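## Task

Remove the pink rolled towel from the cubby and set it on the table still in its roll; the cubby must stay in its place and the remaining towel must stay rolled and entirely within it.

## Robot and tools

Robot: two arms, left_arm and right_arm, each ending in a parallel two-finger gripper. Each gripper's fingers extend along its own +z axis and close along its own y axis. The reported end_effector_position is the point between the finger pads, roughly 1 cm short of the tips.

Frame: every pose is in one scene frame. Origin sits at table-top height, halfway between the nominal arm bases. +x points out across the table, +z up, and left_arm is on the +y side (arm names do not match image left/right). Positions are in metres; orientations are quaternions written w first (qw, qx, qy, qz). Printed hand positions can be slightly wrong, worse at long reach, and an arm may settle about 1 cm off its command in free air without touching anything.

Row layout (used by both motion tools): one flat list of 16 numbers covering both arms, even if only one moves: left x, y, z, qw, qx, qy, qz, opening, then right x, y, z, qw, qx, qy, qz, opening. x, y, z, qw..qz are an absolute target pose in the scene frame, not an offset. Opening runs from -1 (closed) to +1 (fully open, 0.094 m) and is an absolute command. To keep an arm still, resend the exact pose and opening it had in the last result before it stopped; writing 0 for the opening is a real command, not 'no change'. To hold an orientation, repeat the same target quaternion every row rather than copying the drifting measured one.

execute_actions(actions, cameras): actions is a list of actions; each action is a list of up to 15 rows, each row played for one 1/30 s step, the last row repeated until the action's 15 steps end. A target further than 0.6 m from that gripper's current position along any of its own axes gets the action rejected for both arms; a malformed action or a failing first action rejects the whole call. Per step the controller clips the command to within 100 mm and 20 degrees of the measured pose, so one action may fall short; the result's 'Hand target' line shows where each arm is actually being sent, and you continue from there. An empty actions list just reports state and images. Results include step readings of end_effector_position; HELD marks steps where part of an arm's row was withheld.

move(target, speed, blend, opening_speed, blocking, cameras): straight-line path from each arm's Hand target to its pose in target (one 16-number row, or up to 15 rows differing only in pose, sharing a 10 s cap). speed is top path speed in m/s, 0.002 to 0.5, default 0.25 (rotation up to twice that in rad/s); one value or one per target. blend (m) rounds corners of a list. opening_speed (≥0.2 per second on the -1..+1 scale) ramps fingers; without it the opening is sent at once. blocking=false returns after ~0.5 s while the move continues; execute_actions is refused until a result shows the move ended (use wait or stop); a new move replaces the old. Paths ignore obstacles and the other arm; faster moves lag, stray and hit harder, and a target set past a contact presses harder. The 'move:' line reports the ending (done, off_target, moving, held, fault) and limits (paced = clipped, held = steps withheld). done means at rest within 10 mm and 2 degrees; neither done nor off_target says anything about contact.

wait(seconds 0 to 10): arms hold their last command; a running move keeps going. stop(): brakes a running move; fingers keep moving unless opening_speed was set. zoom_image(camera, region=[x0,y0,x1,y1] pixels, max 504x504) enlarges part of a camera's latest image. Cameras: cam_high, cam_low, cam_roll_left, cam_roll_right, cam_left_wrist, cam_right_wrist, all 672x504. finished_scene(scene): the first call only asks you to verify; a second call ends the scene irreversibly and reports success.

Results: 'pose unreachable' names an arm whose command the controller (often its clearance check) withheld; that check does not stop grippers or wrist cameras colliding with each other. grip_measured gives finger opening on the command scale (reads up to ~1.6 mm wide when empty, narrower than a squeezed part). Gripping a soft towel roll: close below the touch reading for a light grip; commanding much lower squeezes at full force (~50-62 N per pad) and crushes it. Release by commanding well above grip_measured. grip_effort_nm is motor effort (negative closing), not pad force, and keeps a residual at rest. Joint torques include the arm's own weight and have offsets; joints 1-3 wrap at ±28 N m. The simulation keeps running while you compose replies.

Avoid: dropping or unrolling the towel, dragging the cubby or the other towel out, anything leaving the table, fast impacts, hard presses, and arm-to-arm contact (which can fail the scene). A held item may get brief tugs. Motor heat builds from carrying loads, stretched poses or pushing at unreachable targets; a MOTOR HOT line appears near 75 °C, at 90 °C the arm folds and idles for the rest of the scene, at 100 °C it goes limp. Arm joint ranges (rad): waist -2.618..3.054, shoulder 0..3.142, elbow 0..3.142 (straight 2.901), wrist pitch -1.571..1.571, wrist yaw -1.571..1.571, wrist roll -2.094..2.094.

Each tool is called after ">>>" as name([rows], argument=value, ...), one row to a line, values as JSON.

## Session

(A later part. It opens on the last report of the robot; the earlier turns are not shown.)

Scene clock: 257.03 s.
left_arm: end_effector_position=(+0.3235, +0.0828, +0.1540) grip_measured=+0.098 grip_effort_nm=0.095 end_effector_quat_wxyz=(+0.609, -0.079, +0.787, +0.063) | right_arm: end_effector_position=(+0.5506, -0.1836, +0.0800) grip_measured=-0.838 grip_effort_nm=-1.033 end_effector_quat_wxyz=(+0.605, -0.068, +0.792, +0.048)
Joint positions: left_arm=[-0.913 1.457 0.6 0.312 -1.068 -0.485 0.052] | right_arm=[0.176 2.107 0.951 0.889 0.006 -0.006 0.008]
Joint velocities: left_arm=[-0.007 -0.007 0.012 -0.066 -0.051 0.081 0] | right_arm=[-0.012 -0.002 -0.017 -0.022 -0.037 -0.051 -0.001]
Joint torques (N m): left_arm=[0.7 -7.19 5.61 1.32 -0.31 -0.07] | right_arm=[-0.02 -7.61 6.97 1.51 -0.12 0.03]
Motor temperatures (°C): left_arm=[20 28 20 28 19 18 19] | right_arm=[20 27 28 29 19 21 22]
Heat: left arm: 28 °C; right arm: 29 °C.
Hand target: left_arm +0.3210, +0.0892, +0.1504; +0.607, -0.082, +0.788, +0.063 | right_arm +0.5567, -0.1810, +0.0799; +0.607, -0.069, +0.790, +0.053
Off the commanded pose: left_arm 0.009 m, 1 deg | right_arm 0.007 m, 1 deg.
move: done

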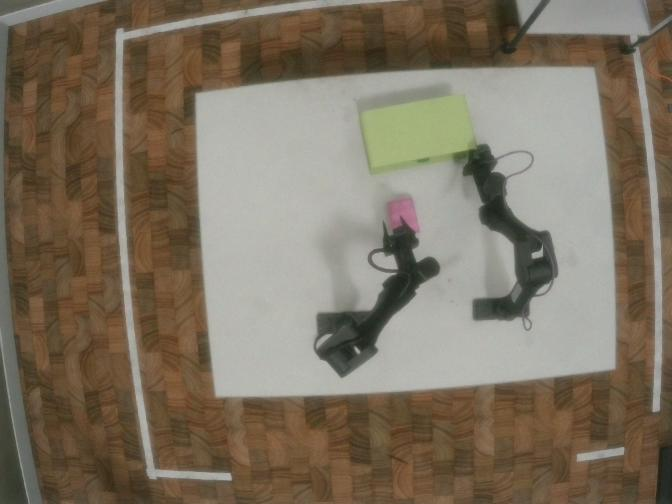

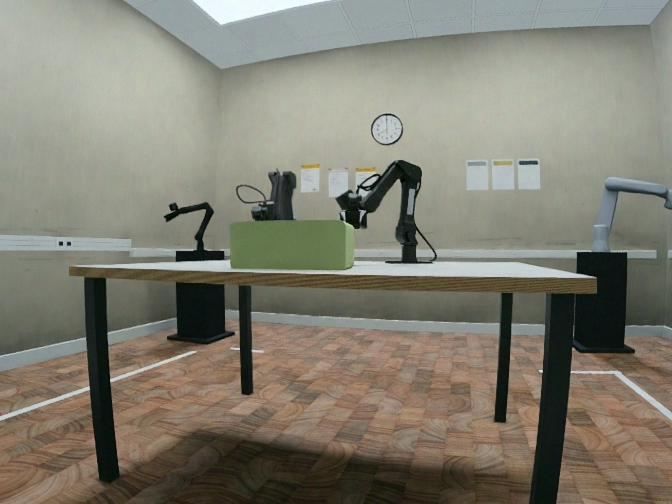

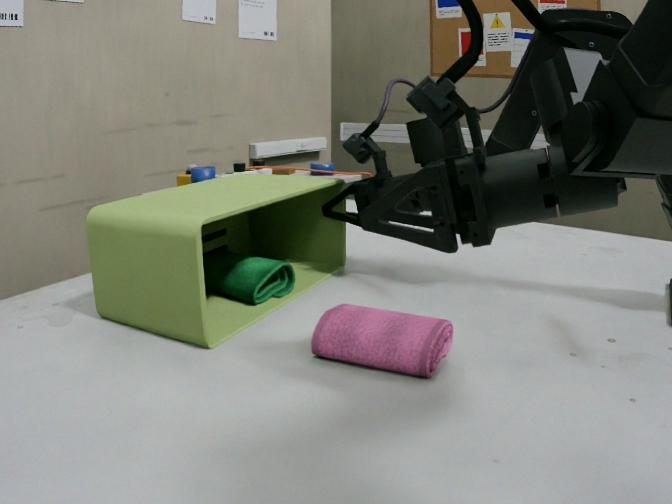

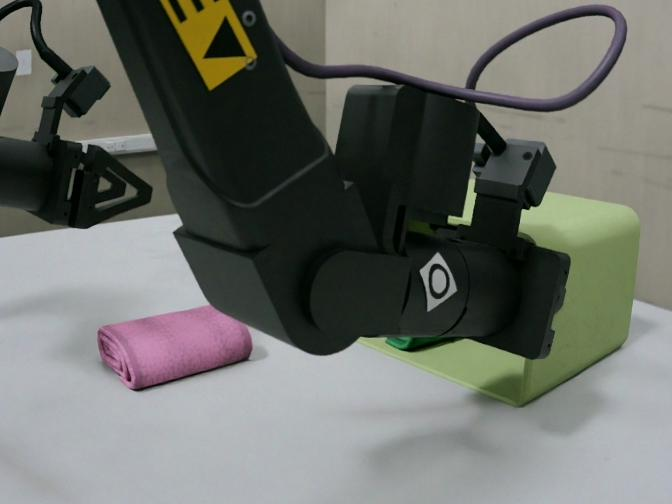

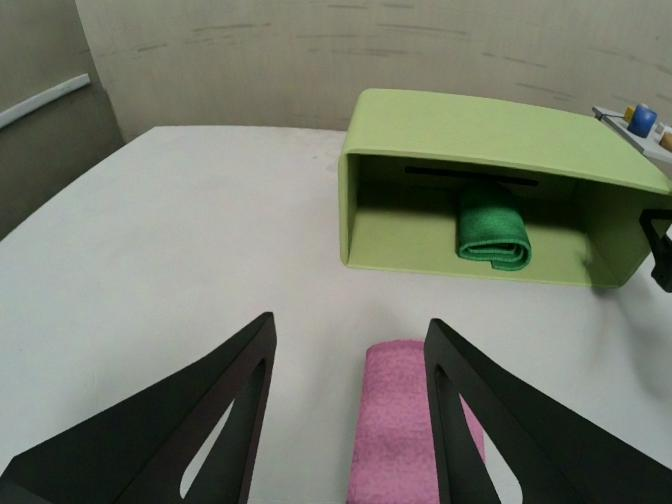

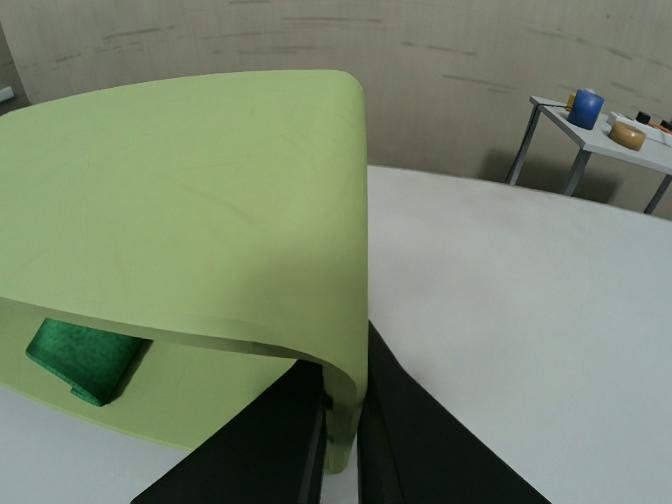

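>>> move(target=[0.321,0.089,0.15,0.6055,-0.0829,0.7891,0.0636,0.1,0.551,-0.181,0.08,0.6013,-0.1241,0.7836,0.0952,-1], speed=0.04)

>>> zoom_image(camera="cam_high", region=[280, 80, 480, 240])

Scene clock: 260.40 s.
left_arm: end_effector_position=(+0.3235, +0.0826, +0.1539) grip_measured=+0.098 grip_effort_nm=0.095 end_effector_quat_wxyz=(+0.609, -0.082, +0.786, +0.060) | right_arm: end_effector_position=(+0.5501, -0.1887, +0.0803) grip_measured=-0.838 grip_effort_nm=-1.028 end_effector_quat_wxyz=(+0.603, -0.108, +0.787, +0.079)
Joint positions: left_arm=[-0.913 1.457 0.6 0.312 -1.067 -0.493 0.052] | right_arm=[0.116 2.107 0.951 0.888 -0.15 -0.046 0.008]
Joint velocities: left_arm=[0.007 -0.002 0.007 -0.051 -0.081 0.022 0] | right_arm=[-0.007 -0.002 -0.012 0.022 0.022 0.007 0]
Joint torques (N m): left_arm=[0.69 -6.99 6.01 1.19 -0.29 -0.09] | right_arm=[-0.03 -8.32 5.49 1.56 -0.49 -0.06]
Motor temperatures (°C): left_arm=[20 28 20 28 19 18 19] | right_arm=[20 27 28 29 19 21 22]
Heat: left arm: 28 °C; right arm: 29 °C.
Hand target: left_arm +0.3211, +0.0889, +0.1499; +0.605, -0.083, +0.789, +0.064 | right_arm +0.5506, -0.1809, +0.0802; +0.602, -0.123, +0.783, +0.096
Off the commanded pose: left_arm 0.008 m, 1 deg | right_arm 0.008 m, 3 deg.
move: off_target (right_arm)

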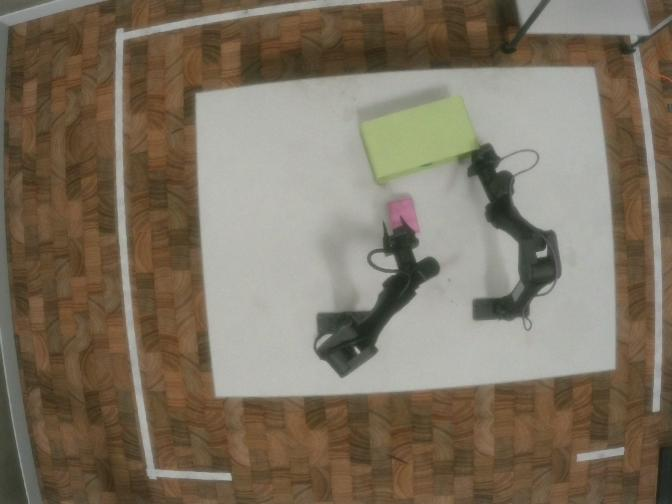

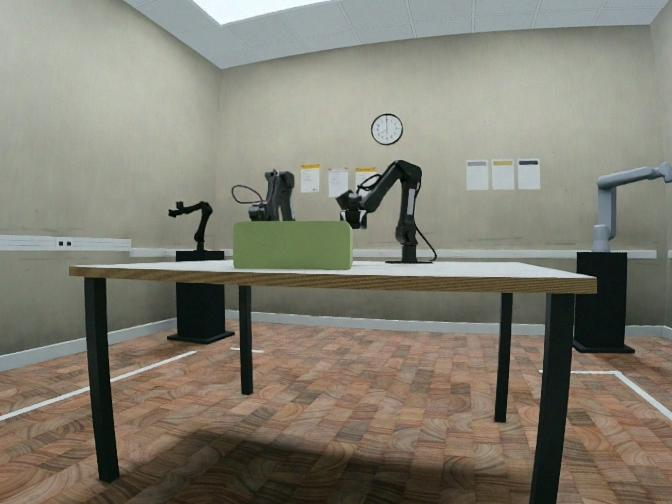

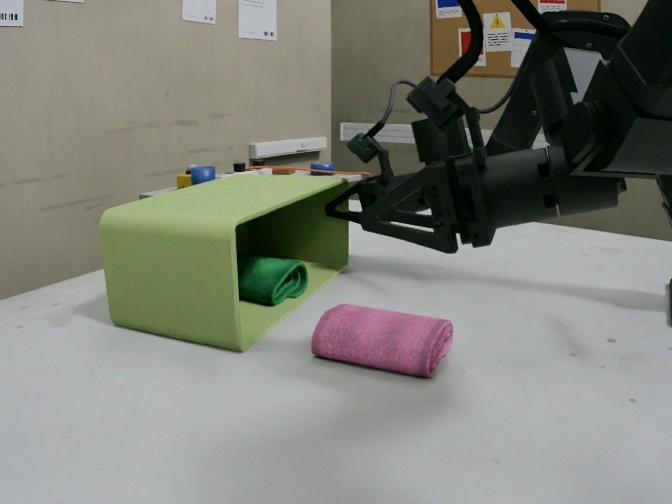

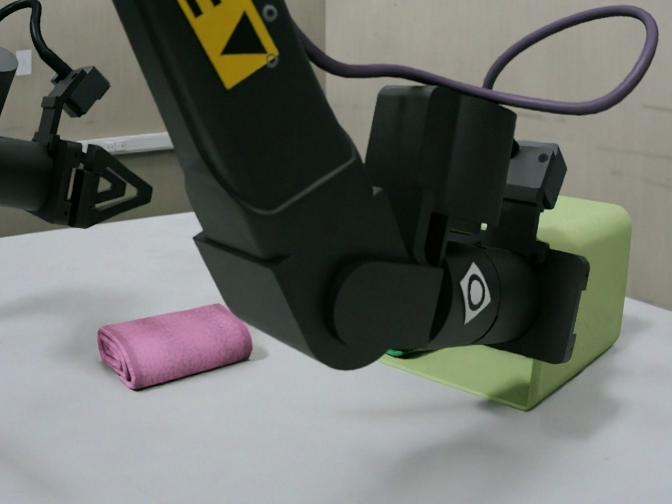

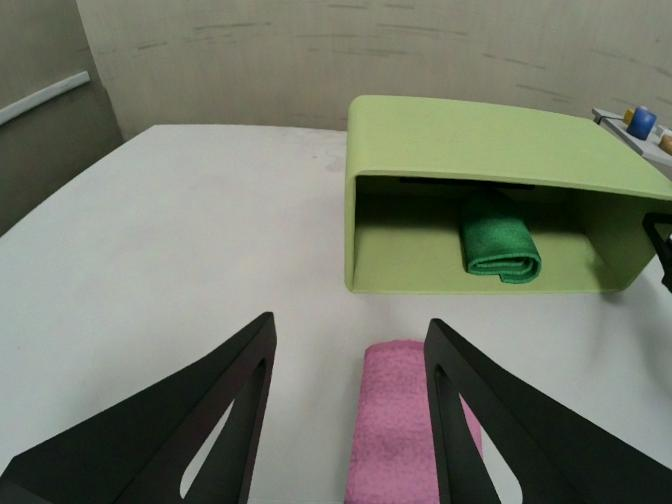

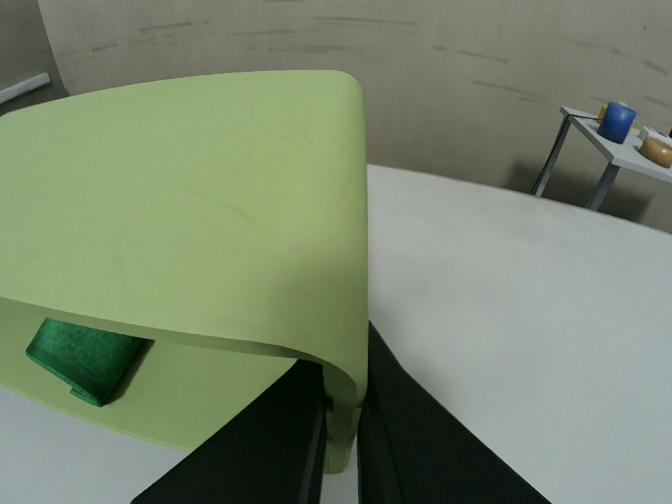

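Scaled by 2.520 from the camera's 672x504 image, which has a finer 960x720 frame.

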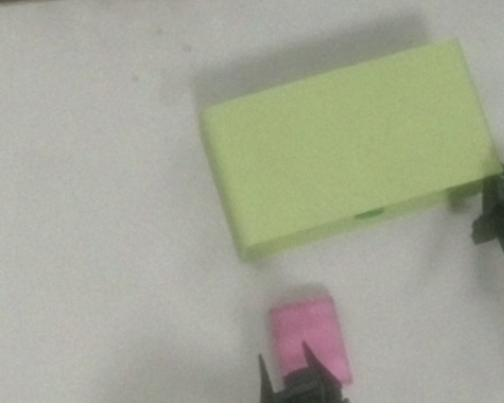

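>>> move(target=[0.321,0.089,0.15,0.6055,-0.0829,0.7891,0.0636,0.1,0.545,-0.192,0.08,0.5995,-0.1377,0.7813,0.1057,-1], speed=0.04, cameras=["cam_high","cam_roll_left"])

>>> zoom_image(camera="cam_high", region=[280, 80, 480, 240])

Scene clock: 262.03 s.
left_arm: end_effector_position=(+0.3235, +0.0826, +0.1539) grip_measured=+0.098 grip_effort_nm=0.090 end_effector_quat_wxyz=(+0.609, -0.082, +0.786, +0.060) | right_arm: end_effector_position=(+0.5490, -0.1946, +0.0805) grip_measured=-0.838 grip_effort_nm=-1.033 end_effector_quat_wxyz=(+0.601, -0.128, +0.783, +0.095)
Joint positions: left_arm=[-0.913 1.457 0.6 0.312 -1.067 -0.493 0.052] | right_arm=[0.078 2.107 0.951 0.886 -0.238 -0.069 0.008]
Joint velocities: left_arm=[0.007 -0.002 -0.002 0.022 -0.066 0.007 0] | right_arm=[0.002 -0.012 -0.017 -0.095 0.022 -0.037 0]
Joint torques (N m): left_arm=[0.7 -6.99 6.01 1.19 -0.29 -0.08] | right_arm=[-0.39 -9.5 3.66 1.59 -0.39 -0.05]
Motor temperatures (°C): left_arm=[20 28 20 28 19 18 19] | right_arm=[20 28 28 29 19 21 22]
Heat: left arm: 28 °C; right arm: 29 °C.
Hand target: left_arm +0.3211, +0.0889, +0.1499; +0.606, -0.083, +0.789, +0.064 | right_arm +0.5449, -0.1918, +0.0803; +0.600, -0.137, +0.781, +0.106
Off the commanded pose: left_arm 0.008 m, 1 deg | right_arm 0.005 m, 2 deg.
move: done
Images, in order (width x height): cam_high 672x504, cam_roll_left 672x504.

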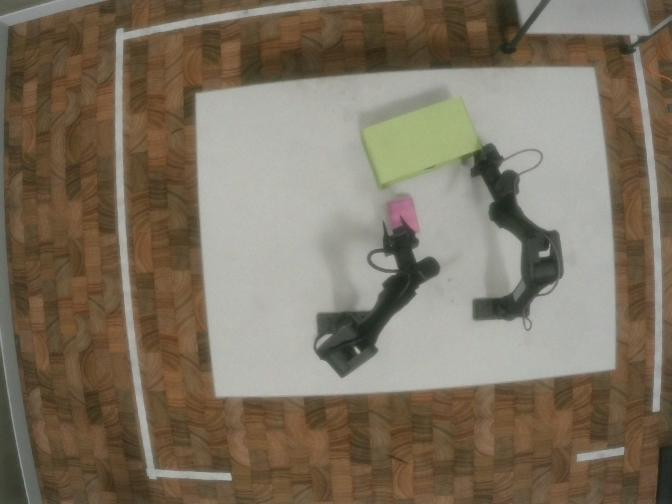

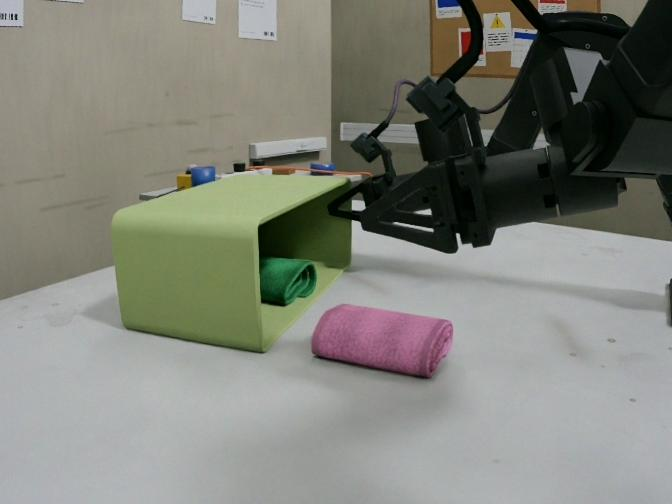

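Scaled by 2.520 from the camera's 672x504 image, which has a finer 960x720 frame.

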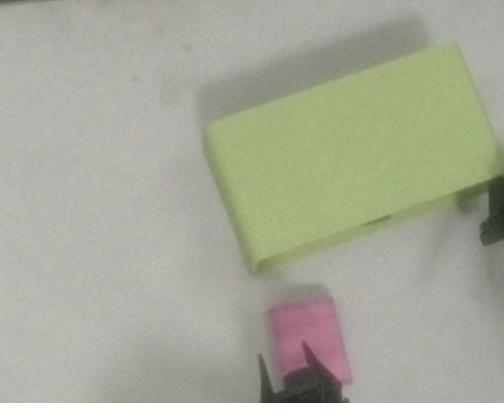

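>>> move(target=[0.321,0.089,0.15,0.6055,-0.0829,0.7891,0.0636,0.1,0.539,-0.199,0.08,0.6036,-0.1035,0.7866,0.0795,-1], speed=0.04, cameras=["cam_high","cam_roll_left"])

>>> zoom_image(camera="cam_high", region=[280, 80, 480, 240])

Scene clock: 264.37 s.
left_arm: end_effector_position=(+0.3235, +0.0826, +0.1539) grip_measured=+0.098 grip_effort_nm=0.090 end_effector_quat_wxyz=(+0.609, -0.082, +0.786, +0.060) | right_arm: end_effector_position=(+0.5445, -0.1985, +0.0789) grip_measured=-0.838 grip_effort_nm=-1.028 end_effector_quat_wxyz=(+0.609, -0.111, +0.781, +0.082)
Joint positions: left_arm=[-0.913 1.457 0.6 0.312 -1.067 -0.493 0.052] | right_arm=[0.088 2.107 0.914 0.941 -0.186 -0.056 0.008]
Joint velocities: left_arm=[-0.027 0.007 -0.012 0.051 -0.037 0.022 -0.001] | right_arm=[-0.022 -0.012 -0.007 -0.037 0.081 -0.022 0]
Joint torques (N m): left_arm=[0.7 -6.99 6.01 1.19 -0.29 -0.08] | right_arm=[0.46 -11.32 2.85 1.34 0.12 0.08]
Motor temperatures (°C): left_arm=[20 28 20 28 19 18 19] | right_arm=[20 28 27 29 19 21 22]
Heat: left arm: 28 °C; right arm: 29 °C.
Hand target: left_arm +0.3211, +0.0889, +0.1499; +0.605, -0.083, +0.789, +0.064 | right_arm +0.5390, -0.1992, +0.0799; +0.603, -0.104, +0.787, +0.079
Off the commanded pose: left_arm 0.008 m, 1 deg | right_arm 0.006 m, 1 deg.
move: done
Images, in order (width x height): cam_high 672x504, cam_roll_left 672x504.

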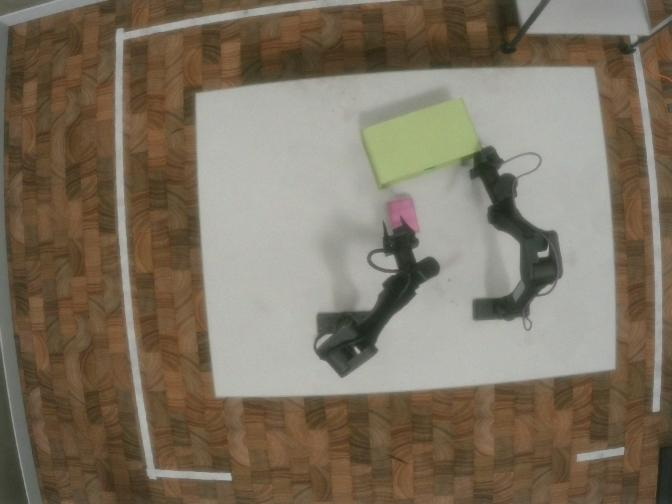

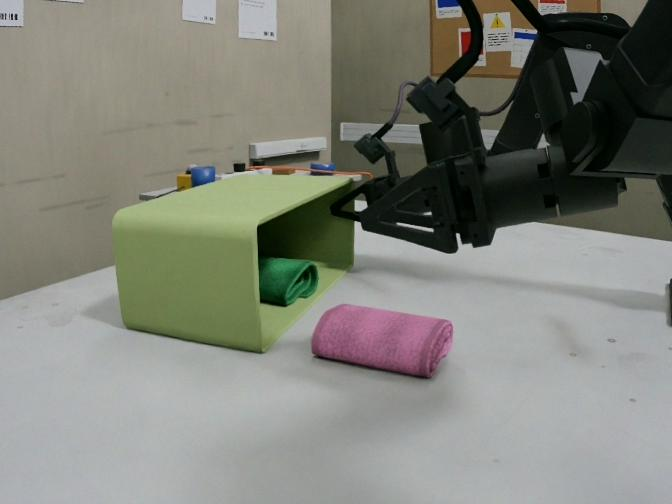

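Scaled by 2.520 from the camera's 672x504 image, which has a finer 960x720 frame.

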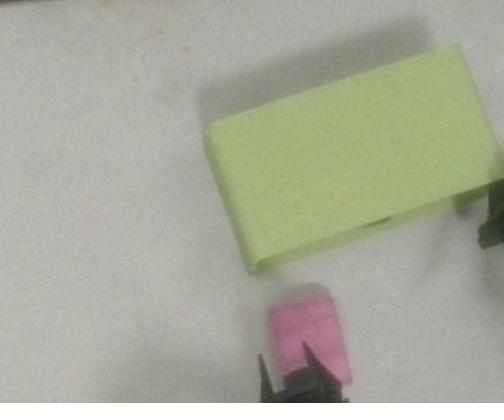

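>>> move(target=[0.321,0.089,0.15,0.6055,-0.0829,0.7891,0.0636,0.1,0.539,-0.206,0.08,0.6046,-0.0932,0.7879,0.0716,-1], speed=0.04, cameras=["cam_high","cam_roll_left"])

>>> zoom_image(camera="cam_high", region=[280, 80, 480, 240])

Scene clock: 265.70 s.
left_arm: end_effector_position=(+0.3235, +0.0826, +0.1539) grip_measured=+0.098 grip_effort_nm=0.095 end_effector_quat_wxyz=(+0.609, -0.082, +0.786, +0.060) | right_arm: end_effector_position=(+0.5440, -0.1999, +0.0789) grip_measured=-0.838 grip_effort_nm=-1.028 end_effector_quat_wxyz=(+0.611, -0.108, +0.781, +0.079)
Joint positions: left_arm=[-0.913 1.457 0.6 0.312 -1.067 -0.493 0.052] | right_arm=[0.088 2.107 0.909 0.95 -0.178 -0.053 0.008]
Joint velocities: left_arm=[-0.017 -0.007 -0.002 -0.051 -0.007 0.051 0] | right_arm=[-0.007 -0.017 -0.007 -0.037 -0.007 -0.037 0]
Joint torques (N m): left_arm=[0.7 -6.98 6.01 1.19 -0.29 -0.08] | right_arm=[-0.09 -11.48 2.76 1.32 0.22 0.1]
Motor temperatures (°C): left_arm=[20 28 20 28 19 18 19] | right_arm=[20 28 27 29 19 21 22]
Heat: left arm: 28 °C; right arm: 29 °C.
Hand target: left_arm +0.3211, +0.0889, +0.1499; +0.605, -0.083, +0.789, +0.064 | right_arm +0.5391, -0.2059, +0.0800; +0.605, -0.094, +0.788, +0.072
Off the commanded pose: left_arm 0.008 m, 1 deg | right_arm 0.008 m, 2 deg.
move: done
Images, in order (width x height): cam_high 672x504, cam_roll_left 672x504.

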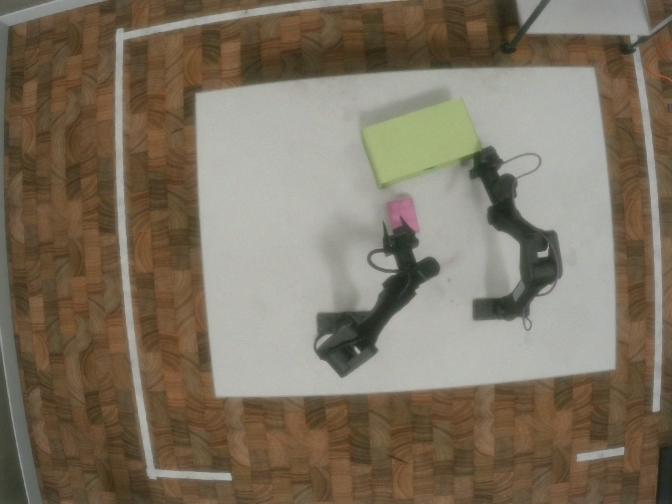

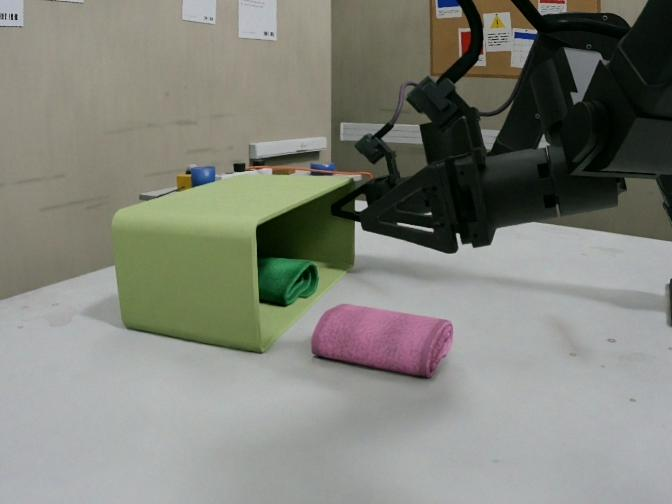

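Scaled by 2.520 from the camera's 672x504 image, which has a finer 960x720 frame.

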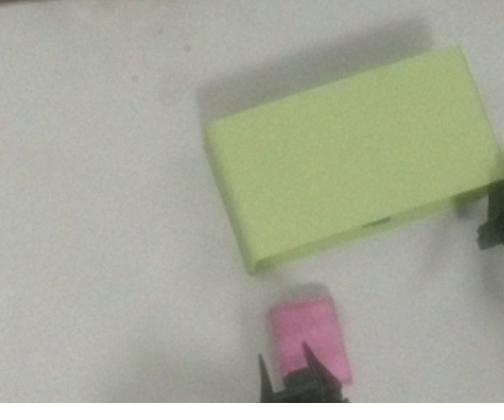

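>>> zoom_image(camera="cam_roll_left", region=[220, 220, 400, 360])

>>> execute_actions(actions=[], cameras=["cam_left_wrist","cam_right_wrist"])

>>> zoom_image(camera="cam_left_wrist", region=[400, 130, 640, 310])

Scaled by 2.800 from the camera's 672x504 image, which has a finer 960x720 frame.

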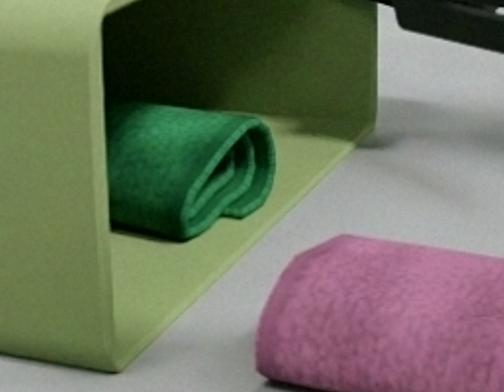

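Scene clock: 266.83 s.
left_arm: end_effector_position=(+0.3235, +0.0826, +0.1539) grip_measured=+0.098 grip_effort_nm=0.095 end_effector_quat_wxyz=(+0.609, -0.082, +0.786, +0.060) | right_arm: end_effector_position=(+0.5440, -0.2000, +0.0789) grip_measured=-0.838 grip_effort_nm=-1.028 end_effector_quat_wxyz=(+0.611, -0.107, +0.781, +0.079)
Joint positions: left_arm=[-0.913 1.457 0.6 0.312 -1.067 -0.493 0.052] | right_arm=[0.088 2.107 0.909 0.95 -0.178 -0.052 0.008]
Joint velocities: left_arm=[0.007 0.002 -0.007 -0.007 -0.051 -0.037 0] | right_arm=[0.002 -0.012 -0.002 -0.037 0.007 0.007 0]
Joint torques (N m): left_arm=[0.69 -6.99 6.01 1.19 -0.29 -0.08] | right_arm=[-0.1 -11.48 2.76 1.31 0.21 0.11]
Motor temperatures (°C): left_arm=[20 28 20 28 19 18 19] | right_arm=[20 28 27 29 19 21 22]
Heat: left arm: 28 °C; right arm: 29 °C.
Hand target: left_arm +0.3211, +0.0889, +0.1499; +0.605, -0.083, +0.789, +0.064 | right_arm +0.5391, -0.2060, +0.0800; +0.605, -0.093, +0.788, +0.072
Tool commands: left_gripper/opening=+0.1 right_gripper/opening=-1.0
Off the commanded pose: left_arm 0.008 m, 1 deg | right_arm 0.008 m, 2 deg.
Images, in order (width x height): cam_left_wrist 672x504, cam_right_wrist 672x504.

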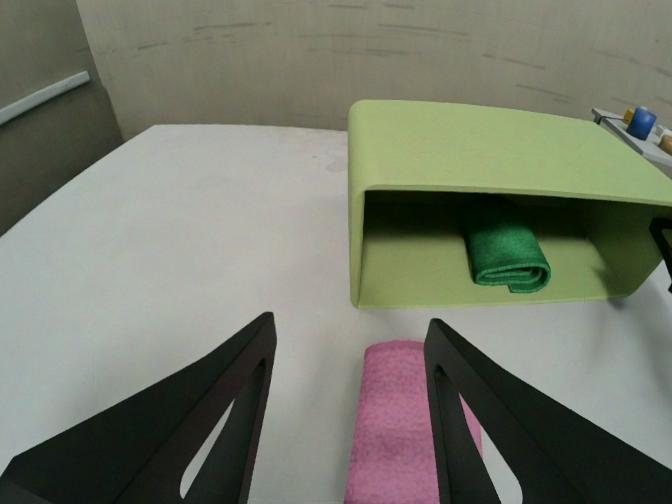

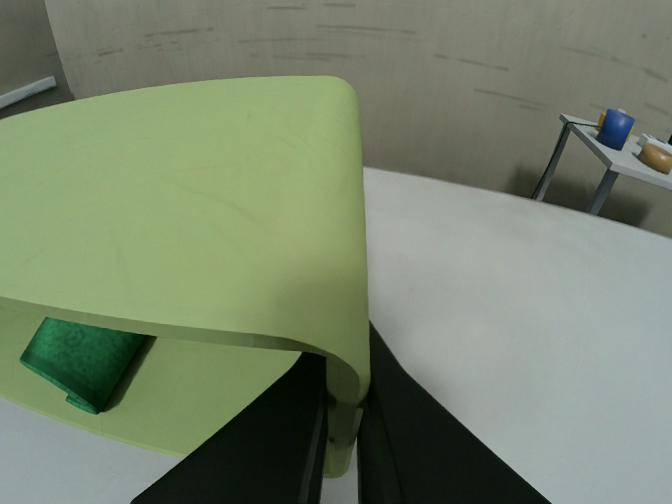

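Scaled by 2.100 from the camera's 672x504 image, which has a finer 960x720 frame.

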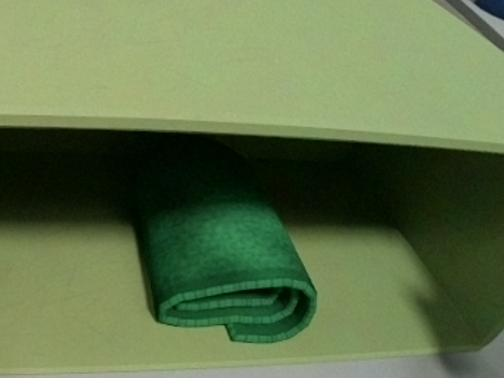

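>>> move(target=[0.321,0.089,0.15,0.6055,-0.0829,0.7891,0.0636,0.1,0.5425,-0.2015,0.08,0.6046,-0.0932,0.7879,0.0716,-0.35], speed=0.05, opening_speed=0.6, cameras=["cam_right_wrist"])

Scene clock: 268.73 s.
left_arm: end_effector_position=(+0.3235, +0.0826, +0.1539) grip_measured=+0.098 grip_effort_nm=0.095 end_effector_quat_wxyz=(+0.609, -0.082, +0.786, +0.060) | right_arm: end_effector_position=(+0.5432, -0.2036, +0.0716) grip_measured=-0.353 grip_effort_nm=0.129 end_effector_quat_wxyz=(+0.600, -0.095, +0.792, +0.071)
Joint positions: left_arm=[-0.913 1.457 0.6 0.312 -1.067 -0.493 0.052] | right_arm=[0.092 2.107 0.909 0.92 -0.144 -0.043 0.03]
Joint velocities: left_arm=[-0.007 0.007 -0.012 -0.022 0.066 -0.007 0] | right_arm=[-0.002 -0.012 0.007 0.022 -0.066 -0.022 -0.001]
Joint torques (N m): left_arm=[0.7 -6.98 6.01 1.19 -0.29 -0.08] | right_arm=[0.46 -10.7 4.14 1.49 0 0.03]
Motor temperatures (°C): left_arm=[20 28 20 28 19 18 19] | right_arm=[20 28 27 29 19 21 22]
Heat: left arm: 28 °C; right arm: 29 °C.
Hand target: left_arm +0.3211, +0.0889, +0.1499; +0.605, -0.083, +0.789, +0.064 | right_arm +0.5426, -0.2016, +0.0799; +0.604, -0.094, +0.788, +0.072
Off the commanded pose: left_arm 0.008 m, 1 deg | right_arm 0.009 m, 1 deg.
move: done
Images, in order (width x height): cam_right_wrist 672x504.

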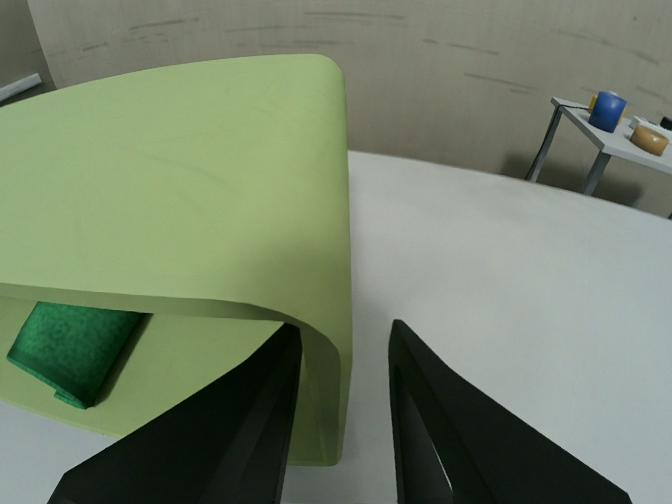

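>>> move([
  [0.31,0.07,0.17,0.6055,-0.0829,0.7891,0.0636,0.1,0.455,-0.226,0.085,0.6046,-0.0932,0.7879,0.0716,-0.35],
  [0.28,0.06,0.19,0.6055,-0.0829,0.7891,0.0636,0.1,0.36,-0.25,0.12,0.6046,-0.0932,0.7879,0.0716,-0.35],
], speed=[0.08,0.15], blend=0.02)

>>> zoom_image(camera="cam_high", region=[280, 80, 480, 240])

Scene clock: 272.27 s.
left_arm: end_effector_position=(+0.2800, +0.0618, +0.1765) grip_measured=+0.098 grip_effort_nm=0.095 end_effector_quat_wxyz=(+0.596, -0.075, +0.796, +0.068) | right_arm: end_effector_position=(+0.3635, -0.2491, +0.1187) grip_measured=-0.352 grip_effort_nm=0.134 end_effector_quat_wxyz=(+0.600, -0.089, +0.791, +0.075)
Joint positions: left_arm=[-1.098 1.397 0.755 -0.223 -1.195 -0.811 0.052] | right_arm=[-0.067 1.302 0.227 0.792 -0.296 -0.072 0.03]
Joint velocities: left_arm=[0.007 -0.002 0.012 -0.022 -0.007 0.051 -0.001] | right_arm=[-0.007 -0.002 0.017 -0.007 0.095 -0.037 0]
Joint torques (N m): left_arm=[-0.64 -6.35 10.85 0.64 -0.72 -0.16] | right_arm=[-0.44 -4.55 4.37 1.47 -0.15 -0.06]
Motor temperatures (°C): left_arm=[20 28 20 28 19 18 19] | right_arm=[20 28 27 29 19 21 22]
Heat: left arm: 28 °C; right arm: 29 °C.
Hand target: left_arm +0.2798, +0.0605, +0.1887; +0.604, -0.084, +0.790, +0.064 | right_arm +0.3613, -0.2496, +0.1223; +0.605, -0.091, +0.788, +0.074
Off the commanded pose: left_arm 0.014 m, 2 deg | right_arm 0.004 m, 1 deg.
move: off_target (left_arm)

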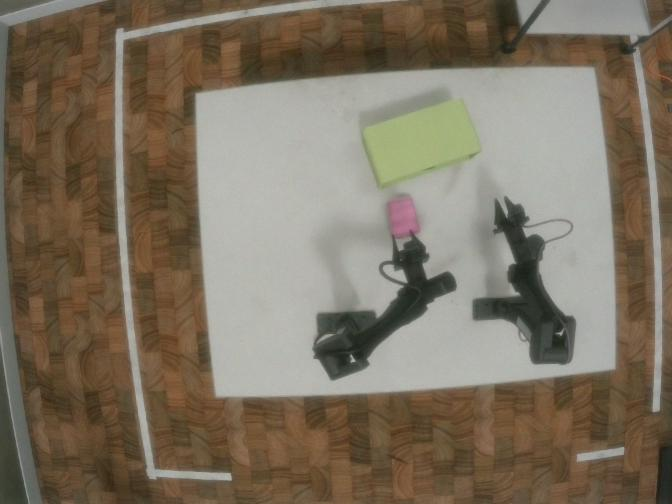

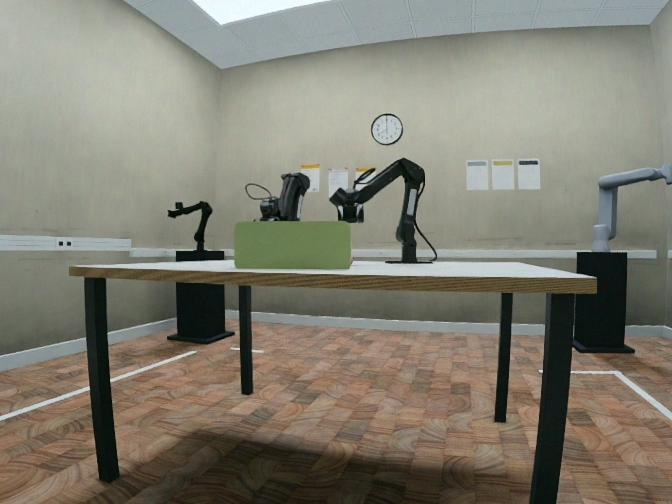

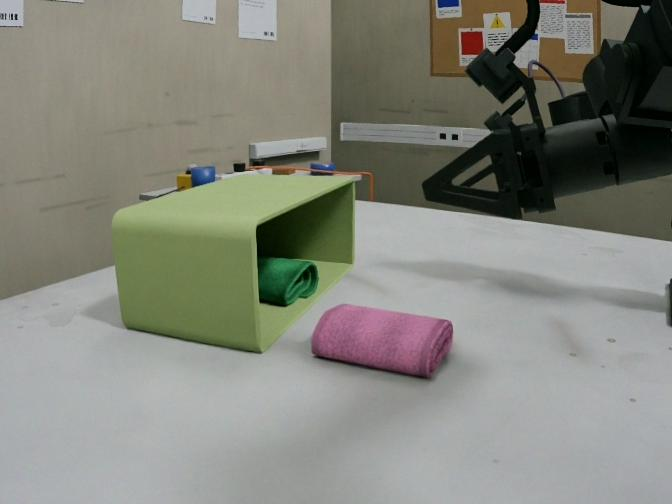

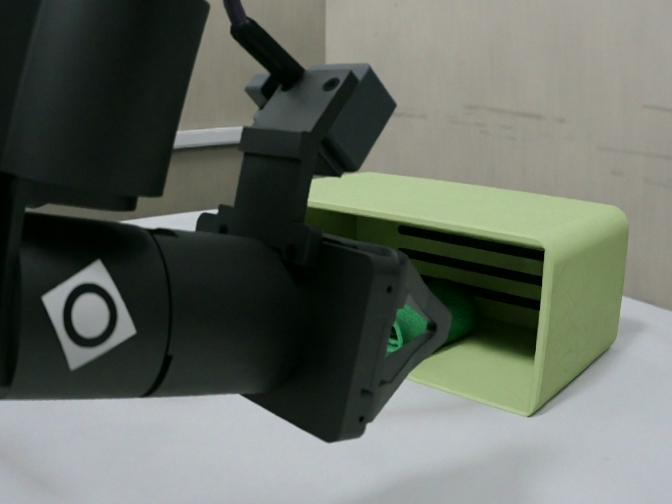

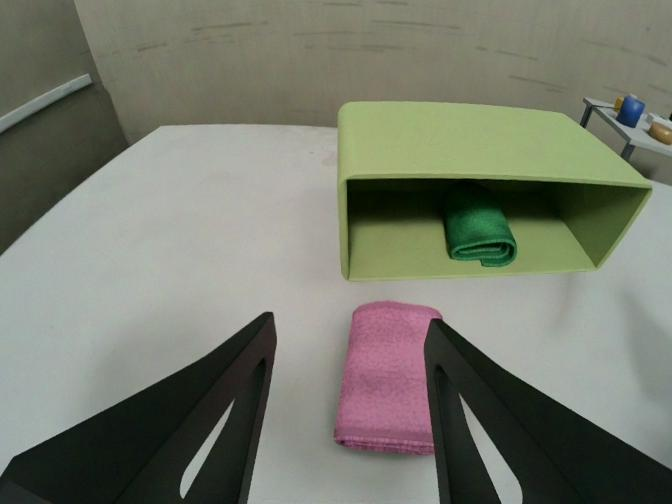

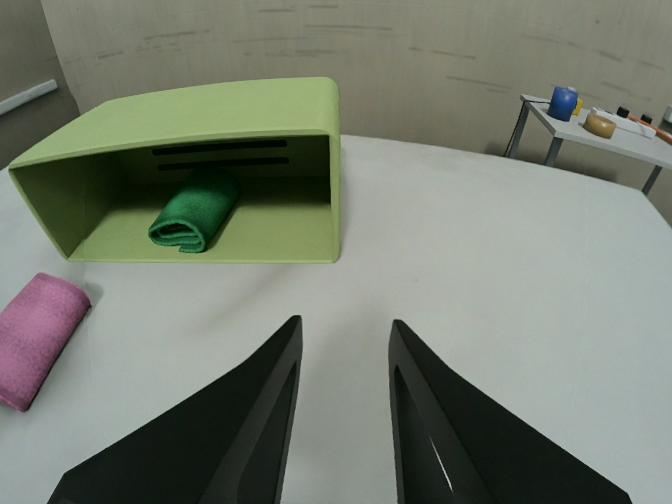

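Scaled by 2.520 from the camera's 672x504 image, which has a finer 960x720 frame.

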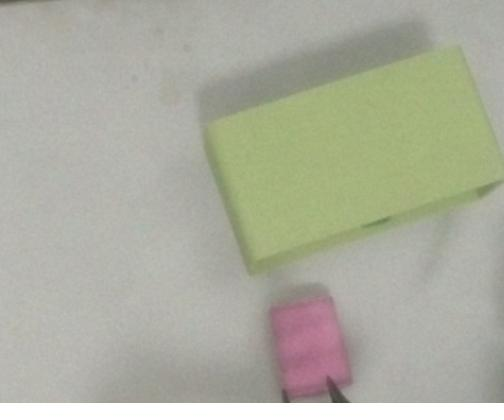

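>>> finished_scene(scene=2)

This call ended nothing. Check each condition of the task against the scene as it is now, look again where you are not sure, and mend what is not met. Then call finished_scene again.

>>> finished_scene(scene=2)

The scene is finished: the task was done.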